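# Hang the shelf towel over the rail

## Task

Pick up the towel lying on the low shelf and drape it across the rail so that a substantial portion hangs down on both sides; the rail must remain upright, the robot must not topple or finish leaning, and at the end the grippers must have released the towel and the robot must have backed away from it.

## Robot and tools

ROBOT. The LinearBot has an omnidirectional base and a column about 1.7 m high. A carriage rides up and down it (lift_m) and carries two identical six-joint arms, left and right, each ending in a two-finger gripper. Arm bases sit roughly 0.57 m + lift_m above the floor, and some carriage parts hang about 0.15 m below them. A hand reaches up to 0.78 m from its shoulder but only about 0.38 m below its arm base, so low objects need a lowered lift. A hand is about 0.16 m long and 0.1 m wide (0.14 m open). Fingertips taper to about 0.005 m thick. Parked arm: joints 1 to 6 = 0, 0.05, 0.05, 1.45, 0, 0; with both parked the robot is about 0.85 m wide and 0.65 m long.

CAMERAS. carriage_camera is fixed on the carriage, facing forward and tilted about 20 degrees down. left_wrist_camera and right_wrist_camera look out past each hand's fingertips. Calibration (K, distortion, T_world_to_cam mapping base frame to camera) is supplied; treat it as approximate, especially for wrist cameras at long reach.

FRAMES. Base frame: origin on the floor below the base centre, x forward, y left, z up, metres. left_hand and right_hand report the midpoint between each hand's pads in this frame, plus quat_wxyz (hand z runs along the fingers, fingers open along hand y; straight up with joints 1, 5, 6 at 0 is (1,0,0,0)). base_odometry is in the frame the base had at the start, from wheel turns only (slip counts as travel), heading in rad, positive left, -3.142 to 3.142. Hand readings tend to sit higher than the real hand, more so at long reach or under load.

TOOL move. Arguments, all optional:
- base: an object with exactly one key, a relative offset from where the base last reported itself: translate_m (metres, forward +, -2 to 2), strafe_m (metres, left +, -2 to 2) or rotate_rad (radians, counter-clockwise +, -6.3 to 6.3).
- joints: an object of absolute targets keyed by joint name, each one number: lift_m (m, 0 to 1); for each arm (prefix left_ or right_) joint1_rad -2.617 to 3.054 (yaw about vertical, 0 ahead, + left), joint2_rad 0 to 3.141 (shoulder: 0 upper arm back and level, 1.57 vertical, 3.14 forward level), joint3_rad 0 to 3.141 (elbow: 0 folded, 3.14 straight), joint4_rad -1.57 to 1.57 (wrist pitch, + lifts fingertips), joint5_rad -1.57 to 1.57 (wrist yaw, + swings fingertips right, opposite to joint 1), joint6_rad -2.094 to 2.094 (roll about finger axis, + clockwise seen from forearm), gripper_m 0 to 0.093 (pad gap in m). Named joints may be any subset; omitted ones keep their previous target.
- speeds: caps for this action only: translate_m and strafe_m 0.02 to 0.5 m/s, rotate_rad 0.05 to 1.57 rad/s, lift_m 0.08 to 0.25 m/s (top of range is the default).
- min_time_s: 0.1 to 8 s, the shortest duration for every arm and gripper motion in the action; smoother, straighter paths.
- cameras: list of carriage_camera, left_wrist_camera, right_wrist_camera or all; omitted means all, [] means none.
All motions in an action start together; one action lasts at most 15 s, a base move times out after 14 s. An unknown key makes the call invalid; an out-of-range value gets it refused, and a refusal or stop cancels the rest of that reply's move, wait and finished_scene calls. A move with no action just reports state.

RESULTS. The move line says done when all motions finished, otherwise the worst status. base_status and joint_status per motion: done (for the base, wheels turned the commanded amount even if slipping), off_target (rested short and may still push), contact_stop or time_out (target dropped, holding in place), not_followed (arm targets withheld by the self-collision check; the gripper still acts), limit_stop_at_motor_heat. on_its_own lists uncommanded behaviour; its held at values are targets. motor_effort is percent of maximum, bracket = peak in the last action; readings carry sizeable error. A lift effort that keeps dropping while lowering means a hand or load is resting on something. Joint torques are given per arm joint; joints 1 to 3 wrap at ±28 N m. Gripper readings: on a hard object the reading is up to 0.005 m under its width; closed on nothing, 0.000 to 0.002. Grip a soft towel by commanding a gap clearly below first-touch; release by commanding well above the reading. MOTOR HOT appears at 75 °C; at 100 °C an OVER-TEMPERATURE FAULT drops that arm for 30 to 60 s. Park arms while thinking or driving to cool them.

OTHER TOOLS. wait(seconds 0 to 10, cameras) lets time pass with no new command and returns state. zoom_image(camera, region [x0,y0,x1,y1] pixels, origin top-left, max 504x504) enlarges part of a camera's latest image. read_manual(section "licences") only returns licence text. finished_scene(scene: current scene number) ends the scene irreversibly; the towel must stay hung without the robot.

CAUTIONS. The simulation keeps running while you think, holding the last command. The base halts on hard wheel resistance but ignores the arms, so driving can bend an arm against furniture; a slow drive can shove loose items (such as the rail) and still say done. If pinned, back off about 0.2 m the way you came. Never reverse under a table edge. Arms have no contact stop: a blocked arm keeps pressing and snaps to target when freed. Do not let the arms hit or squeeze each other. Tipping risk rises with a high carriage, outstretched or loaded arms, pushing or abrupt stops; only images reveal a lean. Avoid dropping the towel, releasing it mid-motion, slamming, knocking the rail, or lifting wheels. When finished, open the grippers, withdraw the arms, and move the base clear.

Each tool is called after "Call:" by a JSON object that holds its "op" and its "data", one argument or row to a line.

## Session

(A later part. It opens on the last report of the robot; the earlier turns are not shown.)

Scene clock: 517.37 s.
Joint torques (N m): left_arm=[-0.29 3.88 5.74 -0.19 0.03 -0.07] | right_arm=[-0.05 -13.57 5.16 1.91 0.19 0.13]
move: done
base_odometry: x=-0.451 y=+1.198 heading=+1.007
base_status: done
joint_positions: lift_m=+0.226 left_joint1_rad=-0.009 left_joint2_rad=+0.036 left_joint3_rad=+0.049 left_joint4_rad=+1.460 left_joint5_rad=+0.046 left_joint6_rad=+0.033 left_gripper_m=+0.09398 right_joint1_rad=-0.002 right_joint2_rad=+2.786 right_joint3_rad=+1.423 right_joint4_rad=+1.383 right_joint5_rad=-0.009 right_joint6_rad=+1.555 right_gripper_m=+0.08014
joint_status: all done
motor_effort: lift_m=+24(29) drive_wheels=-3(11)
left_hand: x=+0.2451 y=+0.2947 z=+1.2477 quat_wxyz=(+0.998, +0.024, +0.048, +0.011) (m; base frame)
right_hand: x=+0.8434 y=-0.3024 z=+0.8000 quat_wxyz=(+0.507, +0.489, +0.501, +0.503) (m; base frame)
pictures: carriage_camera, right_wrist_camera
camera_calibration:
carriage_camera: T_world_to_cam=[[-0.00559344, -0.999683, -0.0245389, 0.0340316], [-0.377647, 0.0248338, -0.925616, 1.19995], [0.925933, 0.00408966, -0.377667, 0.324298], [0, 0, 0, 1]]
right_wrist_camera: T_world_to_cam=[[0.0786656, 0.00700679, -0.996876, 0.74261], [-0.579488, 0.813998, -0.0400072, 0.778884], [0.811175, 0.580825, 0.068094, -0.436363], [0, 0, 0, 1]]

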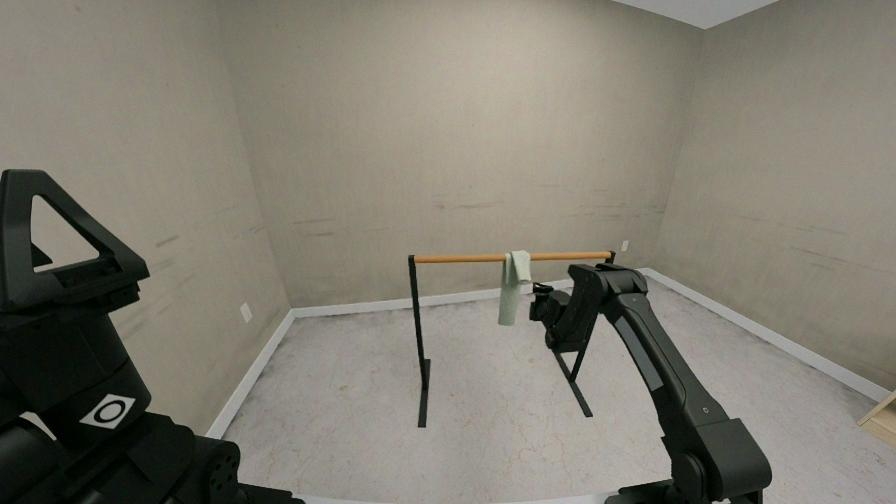

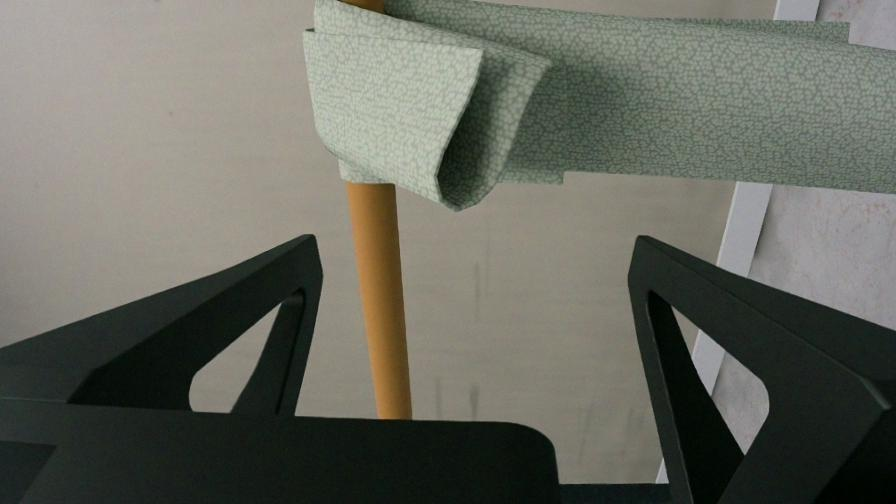

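Call:
{"op": "move", "data": {
  "base": {"translate_m": 0.085},
  "joints": {"lift_m": 0.234},
  "speeds": {"translate_m": 0.06},
  "cameras": ["carriage_camera", "right_wrist_camera"]
}}

Call:
{"op": "zoom_image", "data": {
  "camera": "carriage_camera",
  "region": [440, 220, 580, 360]
}}

Scene clock: 530.13 s.
Joint torques (N m): left_arm=[-0.29 3.92 5.71 -0.2 0 -0.08] | right_arm=[-0.06 -13.68 5 1.86 0.17 0.11]
move: done
base_odometry: x=-0.406 y=+1.270 heading=+1.007
base_status: done
joint_positions: lift_m=+0.234 left_joint1_rad=-0.009 left_joint2_rad=+0.036 left_joint3_rad=+0.049 left_joint4_rad=+1.460 left_joint5_rad=+0.046 left_joint6_rad=+0.033 left_gripper_m=+0.09398 right_joint1_rad=-0.002 right_joint2_rad=+2.787 right_joint3_rad=+1.425 right_joint4_rad=+1.383 right_joint5_rad=-0.009 right_joint6_rad=+1.556 right_gripper_m=+0.08014
joint_status: all done
motor_effort: lift_m=+25(30) drive_wheels=-4(9)
left_hand: x=+0.2451 y=+0.2947 z=+1.2557 quat_wxyz=(+0.998, +0.024, +0.048, +0.011) (m; base frame)
right_hand: x=+0.8437 y=-0.3024 z=+0.8080 quat_wxyz=(+0.507, +0.489, +0.500, +0.503) (m; base frame)
pictures: carriage_camera, right_wrist_camera
camera_calibration:
carriage_camera: T_world_to_cam=[[-0.00559344, -0.999683, -0.0245389, 0.034226], [-0.377647, 0.0248338, -0.925616, 1.20729], [0.925933, 0.00408966, -0.377667, 0.32729], [0, 0, 0, 1]]
right_wrist_camera: T_world_to_cam=[[0.0798035, 0.00774396, -0.996781, 0.749754], [-0.579145, 0.814241, -0.0400412, 0.779228], [0.811309, 0.580475, 0.0694641, -0.438417], [0, 0, 0, 1]]

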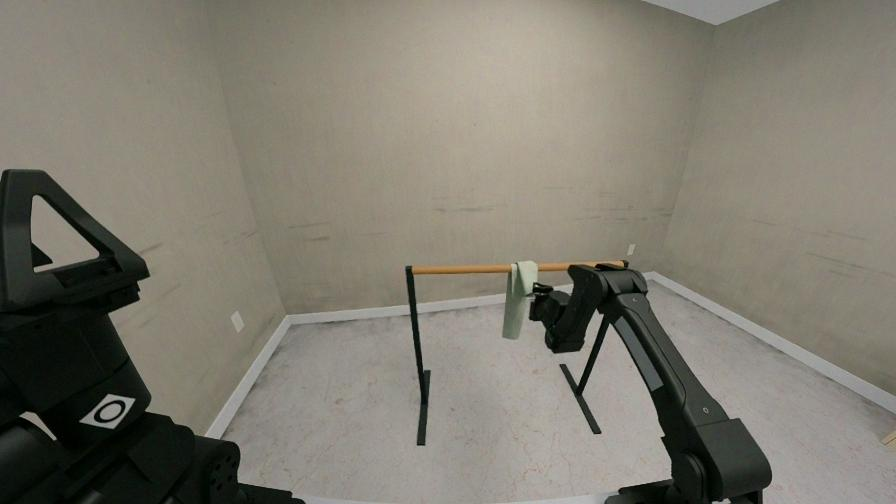

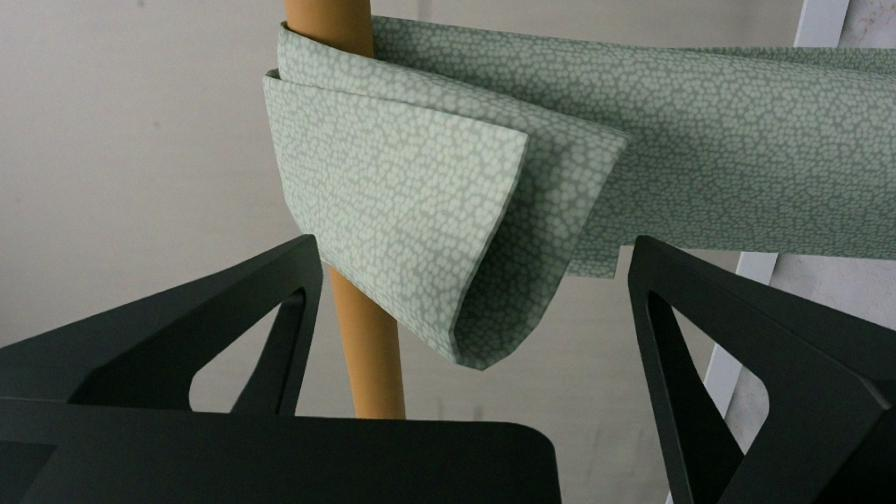

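Scaled by 3.600 from the camera's 896x504 image, which has a finer 1280x720 frame.

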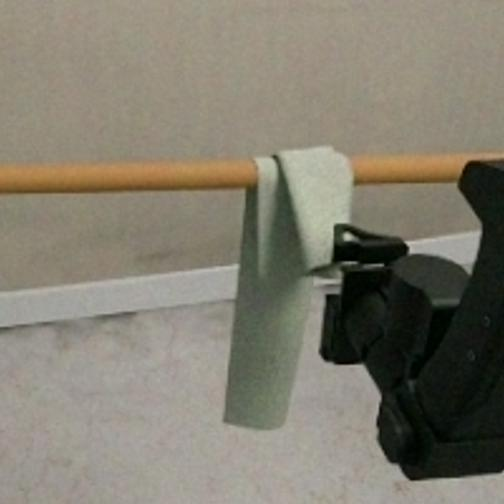

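Call:
{"op": "move", "data": {
  "base": {"translate_m": 0.045},
  "speeds": {"translate_m": 0.05},
  "cameras": ["right_wrist_camera"]
}}

Scene clock: 542.27 s.
Joint torques (N m): left_arm=[-0.27 3.84 5.68 -0.21 0 -0.09] | right_arm=[-0.02 -13.67 4.92 1.9 0.18 0.12]
move: done
base_odometry: x=-0.382 y=+1.308 heading=+1.008
base_status: done
joint_positions: lift_m=+0.234 left_joint1_rad=-0.009 left_joint2_rad=+0.036 left_joint3_rad=+0.049 left_joint4_rad=+1.460 left_joint5_rad=+0.046 left_joint6_rad=+0.033 left_gripper_m=+0.09398 right_joint1_rad=-0.002 right_joint2_rad=+2.787 right_joint3_rad=+1.425 right_joint4_rad=+1.383 right_joint5_rad=-0.009 right_joint6_rad=+1.556 right_gripper_m=+0.08014
motor_effort: lift_m=+25(25) drive_wheels=-5(13)
left_hand: x=+0.2449 y=+0.2947 z=+1.2557 quat_wxyz=(+0.998, +0.024, +0.048, +0.011) (m; base frame)
right_hand: x=+0.8437 y=-0.3024 z=+0.8080 quat_wxyz=(+0.507, +0.489, +0.500, +0.503) (m; base frame)
pictures: right_wrist_camera
camera_calibration:
right_wrist_camera: T_world_to_cam=[[0.0798035, 0.00774396, -0.996781, 0.749754], [-0.579145, 0.814241, -0.0400412, 0.779228], [0.811309, 0.580475, 0.0694641, -0.438417], [0, 0, 0, 1]]

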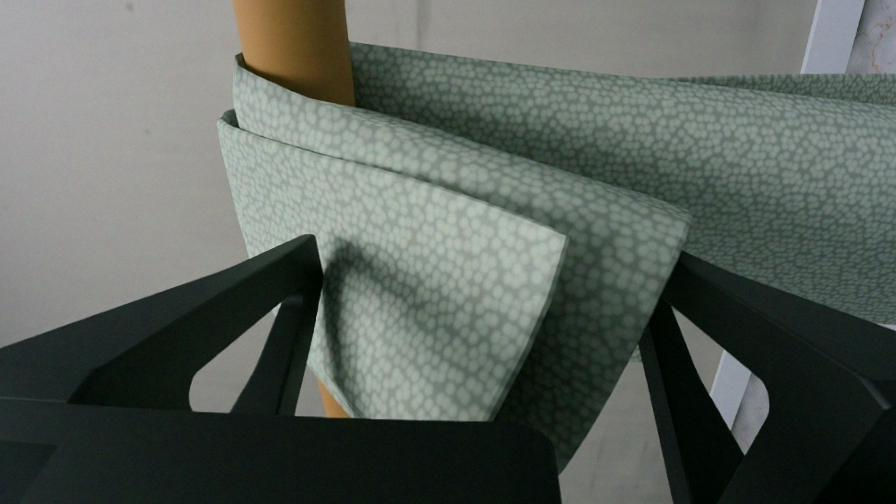

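Call:
{"op": "move", "data": {
  "joints": {"right_gripper_m": 0.0},
  "min_time_s": 2.5,
  "cameras": ["carriage_camera", "right_wrist_camera"]
}}

Call:
{"op": "zoom_image", "data": {
  "camera": "carriage_camera",
  "region": [440, 220, 580, 360]
}}

Scene clock: 548.10 s.
Joint torques (N m): left_arm=[-0.31 3.84 5.72 -0.21 0 -0.1] | right_arm=[0.02 -13.6 5.04 1.94 0.16 0.12]
move: done
base_odometry: x=-0.382 y=+1.308 heading=+1.008
joint_positions: lift_m=+0.234 left_joint1_rad=-0.009 left_joint2_rad=+0.036 left_joint3_rad=+0.049 left_joint4_rad=+1.460 left_joint5_rad=+0.046 left_joint6_rad=+0.033 left_gripper_m=+0.09398 right_joint1_rad=-0.002 right_joint2_rad=+2.787 right_joint3_rad=+1.425 right_joint4_rad=+1.383 right_joint5_rad=-0.009 right_joint6_rad=+1.556 right_gripper_m=+0.00352
joint_status: all done
motor_effort: lift_m=+24(25) drive_wheels=-5(5)
left_hand: x=+0.2449 y=+0.2947 z=+1.2557 quat_wxyz=(+0.998, +0.024, +0.048, +0.011) (m; base frame)
right_hand: x=+0.8437 y=-0.3024 z=+0.8080 quat_wxyz=(+0.507, +0.489, +0.500, +0.503) (m; base frame)
pictures: carriage_camera, right_wrist_camera
camera_calibration:
carriage_camera: T_world_to_cam=[[-0.00559344, -0.999683, -0.0245389, 0.034226], [-0.377647, 0.0248338, -0.925616, 1.20729], [0.925933, 0.00408966, -0.377667, 0.32729], [0, 0, 0, 1]]
right_wrist_camera: T_world_to_cam=[[0.0798035, 0.00774396, -0.996781, 0.749754], [-0.579145, 0.814241, -0.0400412, 0.779228], [0.811309, 0.580475, 0.0694641, -0.438417], [0, 0, 0, 1]]

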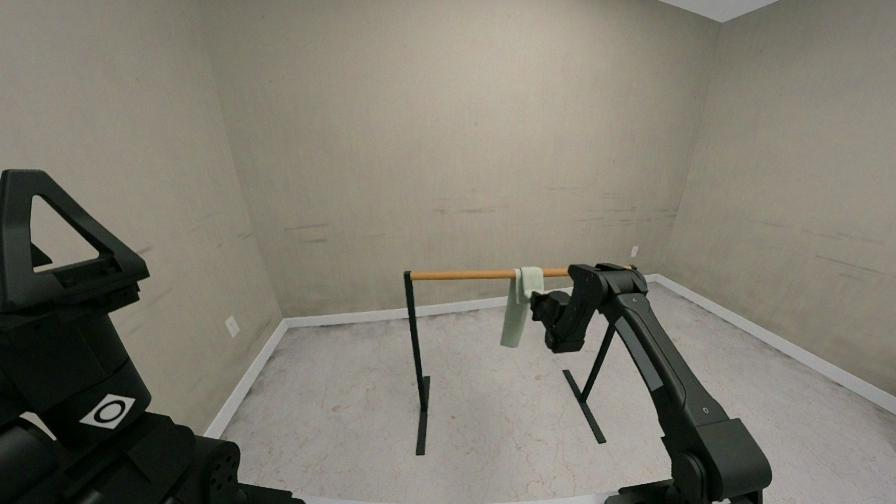

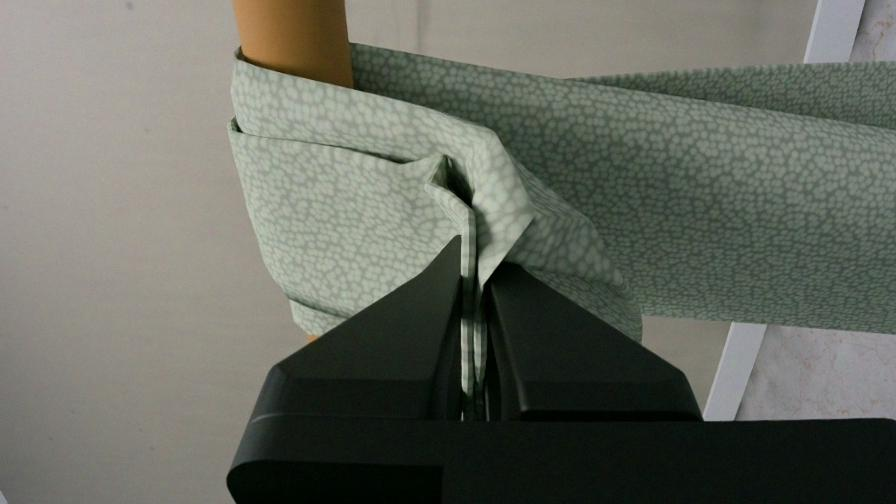

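Scaled by 3.600 from the camera's 896x504 image, which has a finer 1280x720 frame.

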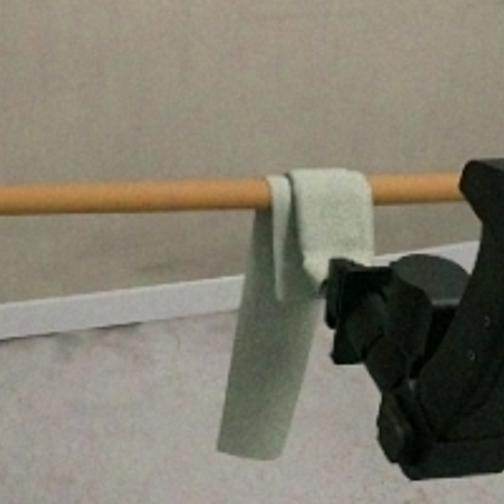

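Call:
{"op": "move", "data": {
  "joints": {"lift_m": 0.17},
  "speeds": {"lift_m": 0.08},
  "cameras": ["carriage_camera", "right_wrist_camera"]
}}

Call:
{"op": "zoom_image", "data": {
  "camera": "carriage_camera",
  "region": [440, 200, 580, 340]
}}

Scene clock: 551.67 s.
Joint torques (N m): left_arm=[-0.23 3.88 5.7 -0.19 0.01 -0.07] | right_arm=[-0.05 -13.83 4.92 1.81 0.18 0.12]
move: done
base_odometry: x=-0.382 y=+1.308 heading=+1.008
joint_positions: lift_m=+0.170 left_joint1_rad=-0.009 left_joint2_rad=+0.036 left_joint3_rad=+0.049 left_joint4_rad=+1.460 left_joint5_rad=+0.046 left_joint6_rad=+0.033 left_gripper_m=+0.09398 right_joint1_rad=-0.002 right_joint2_rad=+2.787 right_joint3_rad=+1.426 right_joint4_rad=+1.395 right_joint5_rad=-0.009 right_joint6_rad=+1.556 right_gripper_m=+0.00352
joint_status: all done
motor_effort: lift_m=+20(20) drive_wheels=-4(5)
left_hand: x=+0.2449 y=+0.2947 z=+1.1923 quat_wxyz=(+0.998, +0.024, +0.048, +0.011) (m; base frame)
right_hand: x=+0.8439 y=-0.3024 z=+0.7479 quat_wxyz=(+0.510, +0.486, +0.497, +0.507) (m; base frame)
pictures: carriage_camera, right_wrist_camera
camera_calibration:
carriage_camera: T_world_to_cam=[[-0.00559344, -0.999683, -0.0245389, 0.0326709], [-0.377647, 0.0248338, -0.925616, 1.14863], [0.925933, 0.00408966, -0.377667, 0.303357], [0, 0, 0, 1]]
right_wrist_camera: T_world_to_cam=[[0.0927219, 0.00810237, -0.995659, 0.678244], [-0.578587, 0.81425, -0.0472555, 0.781851], [0.810333, 0.580457, 0.0801868, -0.441587], [0, 0, 0, 1]]

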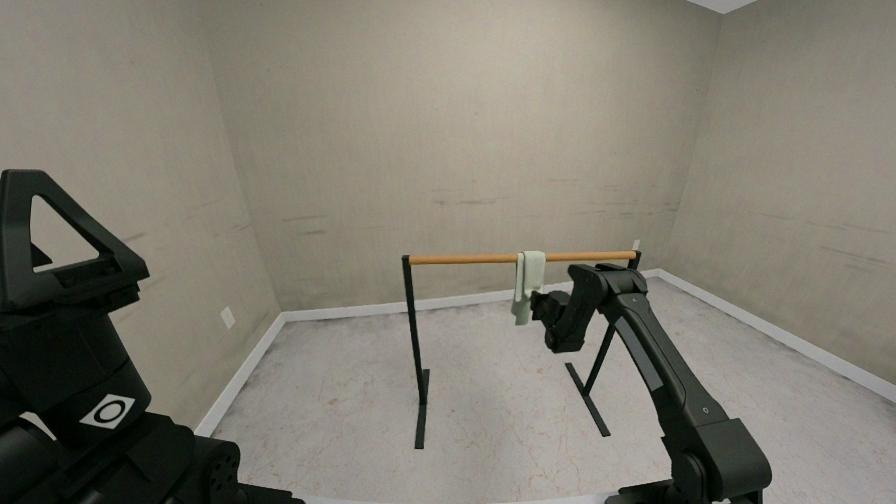

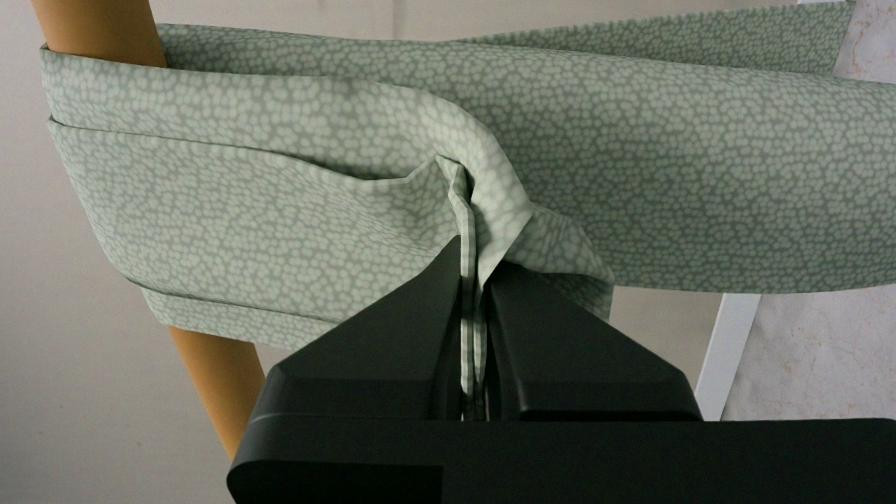

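Scaled by 3.600 from the camera's 896x504 image, which has a finer 1280x720 frame.

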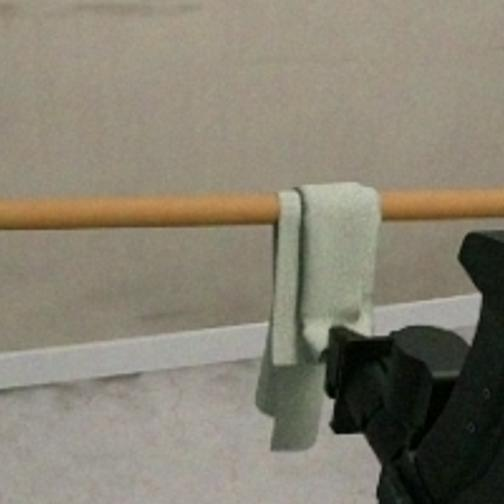

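Call:
{"op": "move", "data": {
  "joints": {"lift_m": 0.105},
  "speeds": {"lift_m": 0.08},
  "cameras": ["carriage_camera", "right_wrist_camera"]
}}

Call:
{"op": "zoom_image", "data": {
  "camera": "carriage_camera",
  "region": [440, 200, 580, 340]
}}

Scene clock: 557.73 s.
Joint torques (N m): left_arm=[-0.29 3.96 5.74 -0.21 0.01 -0.09] | right_arm=[-0.2 -13.63 4.82 1.8 0.18 0.11]
move: done
base_odometry: x=-0.382 y=+1.308 heading=+1.008
joint_positions: lift_m=+0.105 left_joint1_rad=-0.009 left_joint2_rad=+0.036 left_joint3_rad=+0.049 left_joint4_rad=+1.460 left_joint5_rad=+0.046 left_joint6_rad=+0.033 left_gripper_m=+0.09398 right_joint1_rad=-0.002 right_joint2_rad=+2.787 right_joint3_rad=+1.427 right_joint4_rad=+1.398 right_joint5_rad=-0.009 right_joint6_rad=+1.556 right_gripper_m=+0.00352
joint_status: all done
motor_effort: lift_m=+20(20) drive_wheels=+4(5)
left_hand: x=+0.2449 y=+0.2947 z=+1.1273 quat_wxyz=(+0.998, +0.024, +0.048, +0.011) (m; base frame)
right_hand: x=+0.8441 y=-0.3024 z=+0.6841 quat_wxyz=(+0.511, +0.485, +0.496, +0.508) (m; base frame)
pictures: carriage_camera, right_wrist_camera
camera_calibration:
carriage_camera: T_world_to_cam=[[-0.00559344, -0.999683, -0.0245389, 0.0310751], [-0.377647, 0.0248338, -0.925616, 1.08844], [0.925933, 0.00408966, -0.377667, 0.278796], [0, 0, 0, 1]]
right_wrist_camera: T_world_to_cam=[[0.0968991, 0.00809513, -0.995261, 0.610823], [-0.578384, 0.81425, -0.0496889, 0.780455], [0.809989, 0.580458, 0.0835822, -0.438677], [0, 0, 0, 1]]

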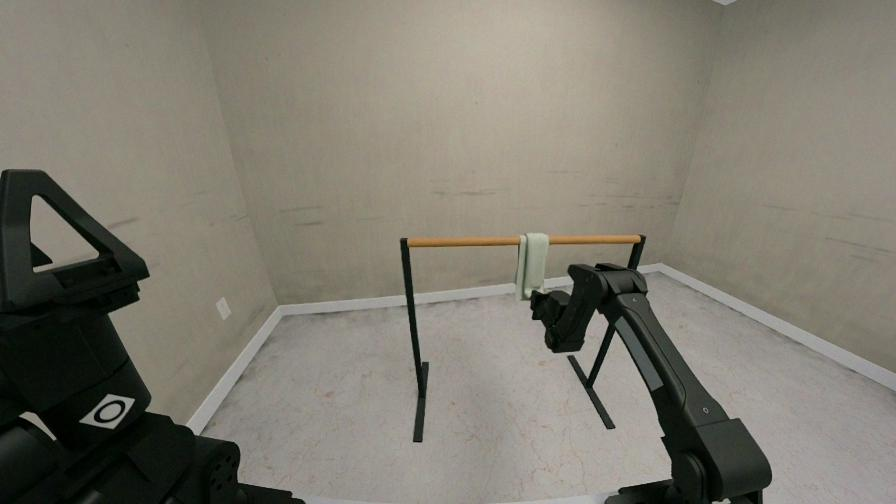

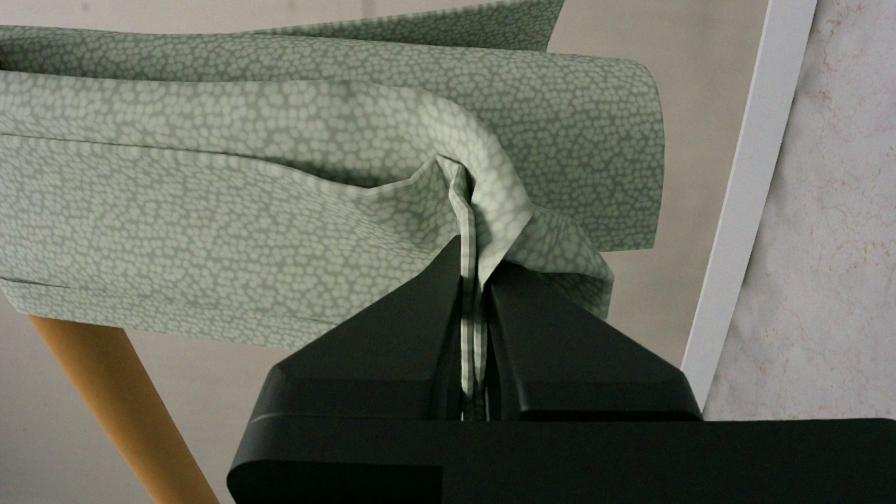

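Scaled by 3.600 from the camera's 896x504 image, which has a finer 1280x720 frame.

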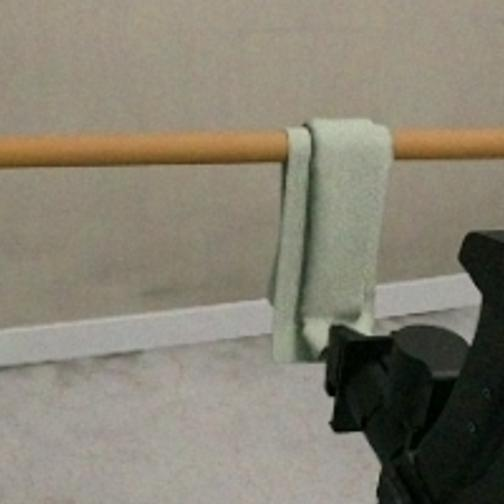

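Call:
{"op": "move", "data": {
  "joints": {"right_gripper_m": 0.06},
  "min_time_s": 2,
  "cameras": ["carriage_camera", "right_wrist_camera"]
}}

Call:
{"op": "zoom_image", "data": {
  "camera": "carriage_camera",
  "region": [440, 200, 580, 340]
}}

Scene clock: 564.53 s.
Joint torques (N m): left_arm=[-0.31 3.9 5.7 -0.21 0.02 -0.08] | right_arm=[-0.06 -13.74 4.79 1.81 0.17 0.11]
move: done
base_odometry: x=-0.382 y=+1.308 heading=+1.008
joint_positions: lift_m=+0.105 left_joint1_rad=-0.009 left_joint2_rad=+0.036 left_joint3_rad=+0.049 left_joint4_rad=+1.460 left_joint5_rad=+0.046 left_joint6_rad=+0.033 left_gripper_m=+0.09398 right_joint1_rad=-0.002 right_joint2_rad=+2.787 right_joint3_rad=+1.427 right_joint4_rad=+1.393 right_joint5_rad=-0.009 right_joint6_rad=+1.556 right_gripper_m=+0.05989
joint_status: all done
motor_effort: lift_m=+20(20) drive_wheels=+4(5)
left_hand: x=+0.2449 y=+0.2947 z=+1.1273 quat_wxyz=(+0.998, +0.024, +0.048, +0.011) (m; base frame)
right_hand: x=+0.8441 y=-0.3024 z=+0.6828 quat_wxyz=(+0.510, +0.486, +0.497, +0.506) (m; base frame)
pictures: carriage_camera, right_wrist_camera
camera_calibration:
carriage_camera: T_world_to_cam=[[-0.00559344, -0.999683, -0.0245389, 0.0310751], [-0.377647, 0.0248338, -0.925616, 1.08844], [0.925933, 0.00408966, -0.377667, 0.278796], [0, 0, 0, 1]]
right_wrist_camera: T_world_to_cam=[[0.0919623, 0.00810368, -0.99573, 0.614096], [-0.578623, 0.814251, -0.046813, 0.778658], [0.810394, 0.580457, 0.0795693, -0.436212], [0, 0, 0, 1]]

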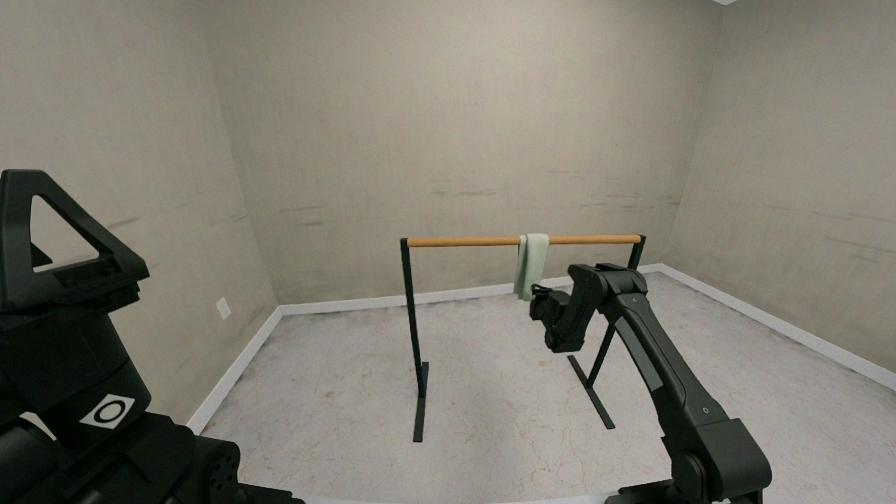

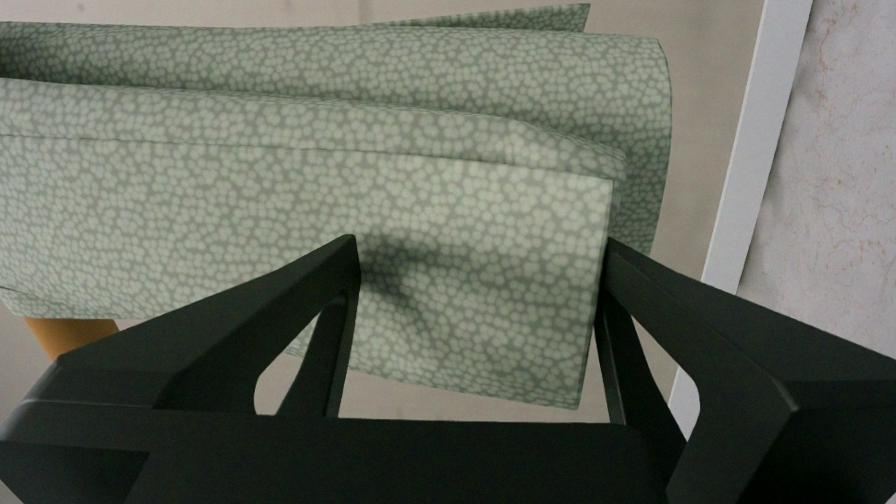

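Scaled by 3.600 from the camera's 896x504 image, which has a finer 1280x720 frame.

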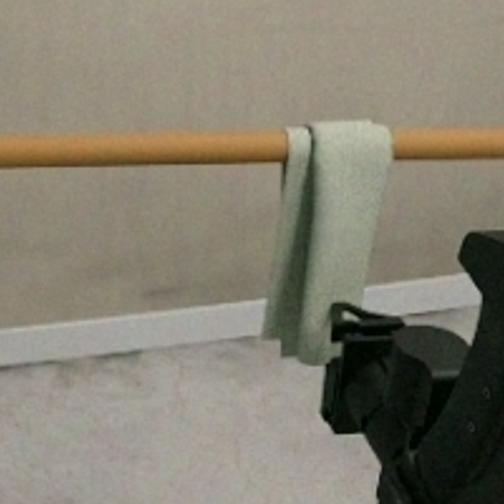

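Call:
{"op": "move", "data": {
  "base": {"translate_m": -0.12},
  "speeds": {"translate_m": 0.06},
  "cameras": ["right_wrist_camera"]
}}

Call:
{"op": "move", "data": {
  "base": {"translate_m": -0.3},
  "speeds": {"translate_m": 0.2},
  "cameras": []
}}

Call:
{"op": "move", "data": {
  "joints": {"right_joint1_rad": 0, "right_joint2_rad": 0.05, "right_joint3_rad": 0.05, "right_joint4_rad": 1.45, "right_joint5_rad": 0, "right_joint6_rad": 0},
  "min_time_s": 2.5,
  "cameras": ["carriage_camera"]
}}

Call:
{"op": "zoom_image", "data": {
  "camera": "carriage_camera",
  "region": [460, 180, 560, 300]
}}

Scene clock: 572.43 s.
Joint torques (N m): left_arm=[-0.27 3.84 5.65 -0.18 0.01 -0.09] | right_arm=[-0.09 -13.75 4.74 1.87 0.17 0.11]
move: done
base_odometry: x=-0.446 y=+1.207 heading=+1.008
base_status: done
joint_positions: lift_m=+0.105 left_joint1_rad=-0.009 left_joint2_rad=+0.036 left_joint3_rad=+0.049 left_joint4_rad=+1.460 left_joint5_rad=+0.046 left_joint6_rad=+0.033 left_gripper_m=+0.09398 right_joint1_rad=-0.002 right_joint2_rad=+2.787 right_joint3_rad=+1.427 right_joint4_rad=+1.389 right_joint5_rad=-0.009 right_joint6_rad=+1.556 right_gripper_m=+0.05989
motor_effort: lift_m=+20(20) drive_wheels=-5(11)
left_hand: x=+0.2450 y=+0.2947 z=+1.1273 quat_wxyz=(+0.998, +0.024, +0.048, +0.011) (m; base frame)
right_hand: x=+0.8442 y=-0.3024 z=+0.6819 quat_wxyz=(+0.509, +0.487, +0.498, +0.505) (m; base frame)
pictures: right_wrist_camera
camera_calibration:
right_wrist_camera: T_world_to_cam=[[0.0881632, 0.00811026, -0.996073, 0.616603], [-0.578797, 0.814251, -0.0446, 0.777269], [0.810692, 0.580457, 0.0764811, -0.434307], [0, 0, 0, 1]]

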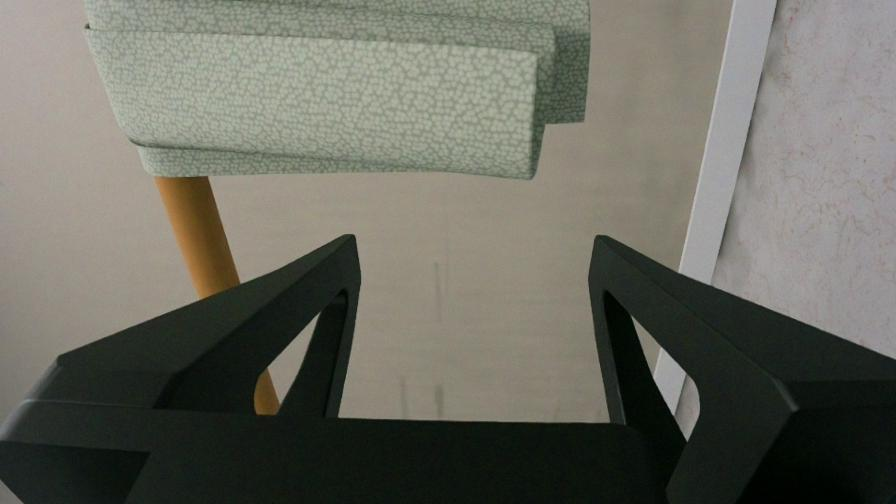

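Scene clock: 575.10 s.
Joint torques (N m): left_arm=[-0.23 3.9 5.72 -0.22 0 -0.08] | right_arm=[-0.06 -13.57 4.82 1.89 0.17 0.11]
move: done
base_odometry: x=-0.607 y=+0.953 heading=+1.008
base_status: done
joint_positions: lift_m=+0.105 left_joint1_rad=-0.009 left_joint2_rad=+0.036 left_joint3_rad=+0.049 left_joint4_rad=+1.460 left_joint5_rad=+0.046 left_joint6_rad=+0.033 left_gripper_m=+0.09398 right_joint1_rad=-0.002 right_joint2_rad=+2.787 right_joint3_rad=+1.427 right_joint4_rad=+1.388 right_joint5_rad=-0.009 right_joint6_rad=+1.556 right_gripper_m=+0.05989
motor_effort: lift_m=+20(20) drive_wheels=-1(9)
left_hand: x=+0.2450 y=+0.2947 z=+1.1273 quat_wxyz=(+0.998, +0.024, +0.048, +0.011) (m; base frame)
right_hand: x=+0.8442 y=-0.3024 z=+0.6815 quat_wxyz=(+0.509, +0.488, +0.498, +0.505) (m; base frame)
pictures: none

Scene clock: 578.00 s.
Joint torques (N m): left_arm=[-0.28 3.89 5.65 -0.18 0 -0.09] | right_arm=[-0.06 2.76 4.96 -0.05 0.14 -0.1]
move: done
base_odometry: x=-0.607 y=+0.953 heading=+1.008
joint_positions: lift_m=+0.105 left_joint1_rad=-0.009 left_joint2_rad=+0.036 left_joint3_rad=+0.049 left_joint4_rad=+1.460 left_joint5_rad=+0.046 left_joint6_rad=+0.033 left_gripper_m=+0.09398 right_joint1_rad=-0.002 right_joint2_rad=+0.062 right_joint3_rad=+0.061 right_joint4_rad=+1.442 right_joint5_rad=-0.007 right_joint6_rad=+0.015 right_gripper_m=+0.05989
joint_status: all done
motor_effort: lift_m=+20(20) drive_wheels=+2(2)
left_hand: x=+0.2450 y=+0.2947 z=+1.1273 quat_wxyz=(+0.998, +0.024, +0.048, +0.011) (m; base frame)
right_hand: x=+0.2545 y=-0.3018 z=+1.1298 quat_wxyz=(+0.998, -0.003, +0.065, +0.007) (m; base frame)
pictures: carriage_camera
camera_calibration:
carriage_camera: T_world_to_cam=[[-0.00559344, -0.999683, -0.0245389, 0.0310751], [-0.377647, 0.0248338, -0.925616, 1.08843], [0.925933, 0.00408966, -0.377667, 0.278796], [0, 0, 0, 1]]

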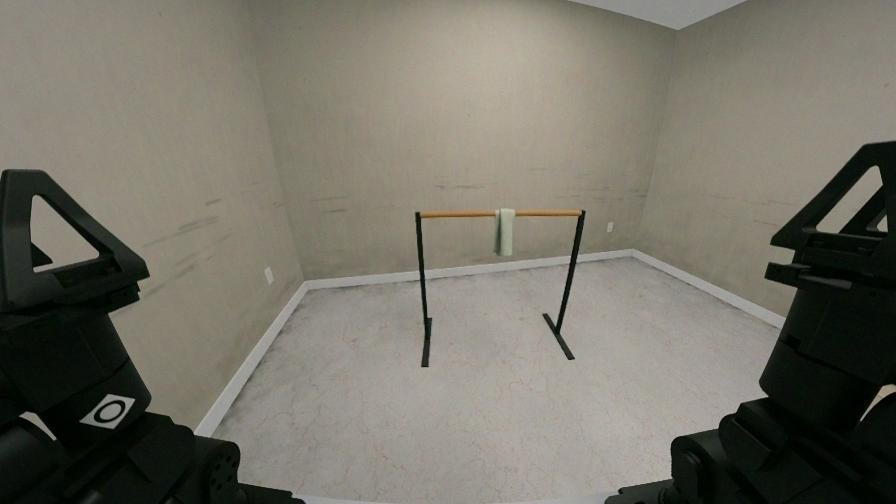

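Scaled by 4.200 from the camera's 896x504 image, which has a finer 1280x720 frame.

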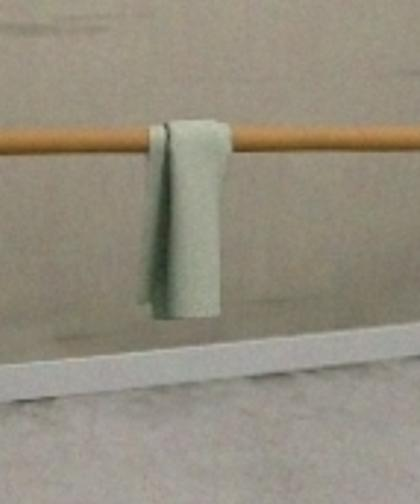

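Call:
{"op": "wait", "data": {
  "seconds": 1.5,
  "cameras": ["carriage_camera"]
}}

Call:
{"op": "zoom_image", "data": {
  "camera": "carriage_camera",
  "region": [460, 180, 560, 300]
}}

Scene clock: 581.20 s.
Joint torques (N m): left_arm=[-0.35 3.82 5.72 -0.19 0.01 -0.08] | right_arm=[-0.06 2.71 4.9 -0.05 0.17 -0.08]
base_odometry: x=-0.607 y=+0.953 heading=+1.008
joint_positions: lift_m=+0.105 left_joint1_rad=-0.009 left_joint2_rad=+0.036 left_joint3_rad=+0.049 left_joint4_rad=+1.460 left_joint5_rad=+0.046 left_joint6_rad=+0.033 left_gripper_m=+0.09398 right_joint1_rad=-0.002 right_joint2_rad=+0.062 right_joint3_rad=+0.061 right_joint4_rad=+1.442 right_joint5_rad=-0.007 right_joint6_rad=+0.014 right_gripper_m=+0.05989
joint_status: all done
motor_effort: lift_m=+20(20) drive_wheels=+1(2)
left_hand: x=+0.2450 y=+0.2947 z=+1.1273 quat_wxyz=(+0.998, +0.024, +0.048, +0.011) (m; base frame)
right_hand: x=+0.2545 y=-0.3018 z=+1.1298 quat_wxyz=(+0.998, -0.003, +0.065, +0.006) (m; base frame)
wait: 1.50 s; at rest from the start
pictures: carriage_camera
camera_calibration:
carriage_camera: T_world_to_cam=[[-0.00559344, -0.999683, -0.0245389, 0.0310751], [-0.377647, 0.0248338, -0.925616, 1.08843], [0.925933, 0.00408966, -0.377667, 0.278796], [0, 0, 0, 1]]

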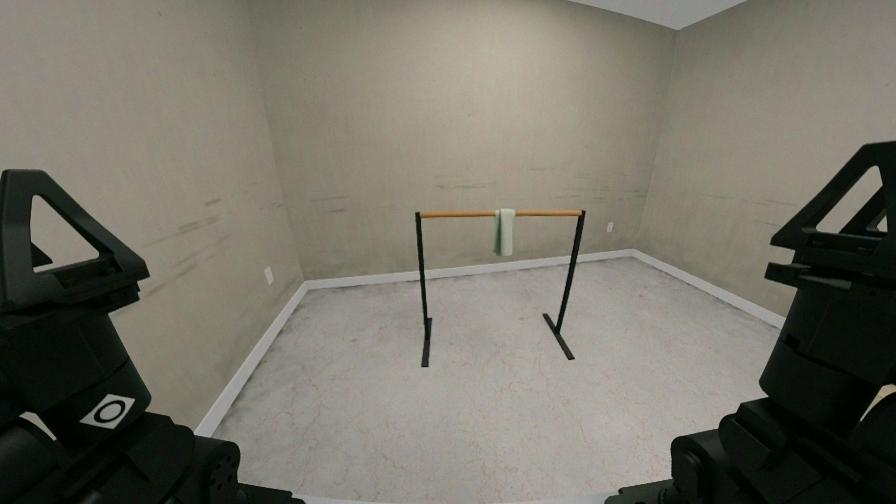

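Scaled by 4.200 from the camera's 896x504 image, which has a finer 1280x720 frame.

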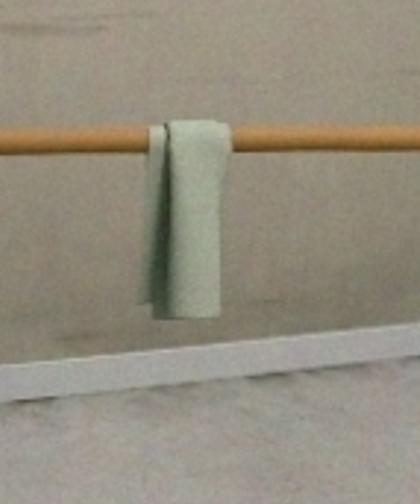

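Stable and balanced.

Call:
{"op": "finished_scene", "data": {
  "scene": 1
}}

The scene is finished: the task was done.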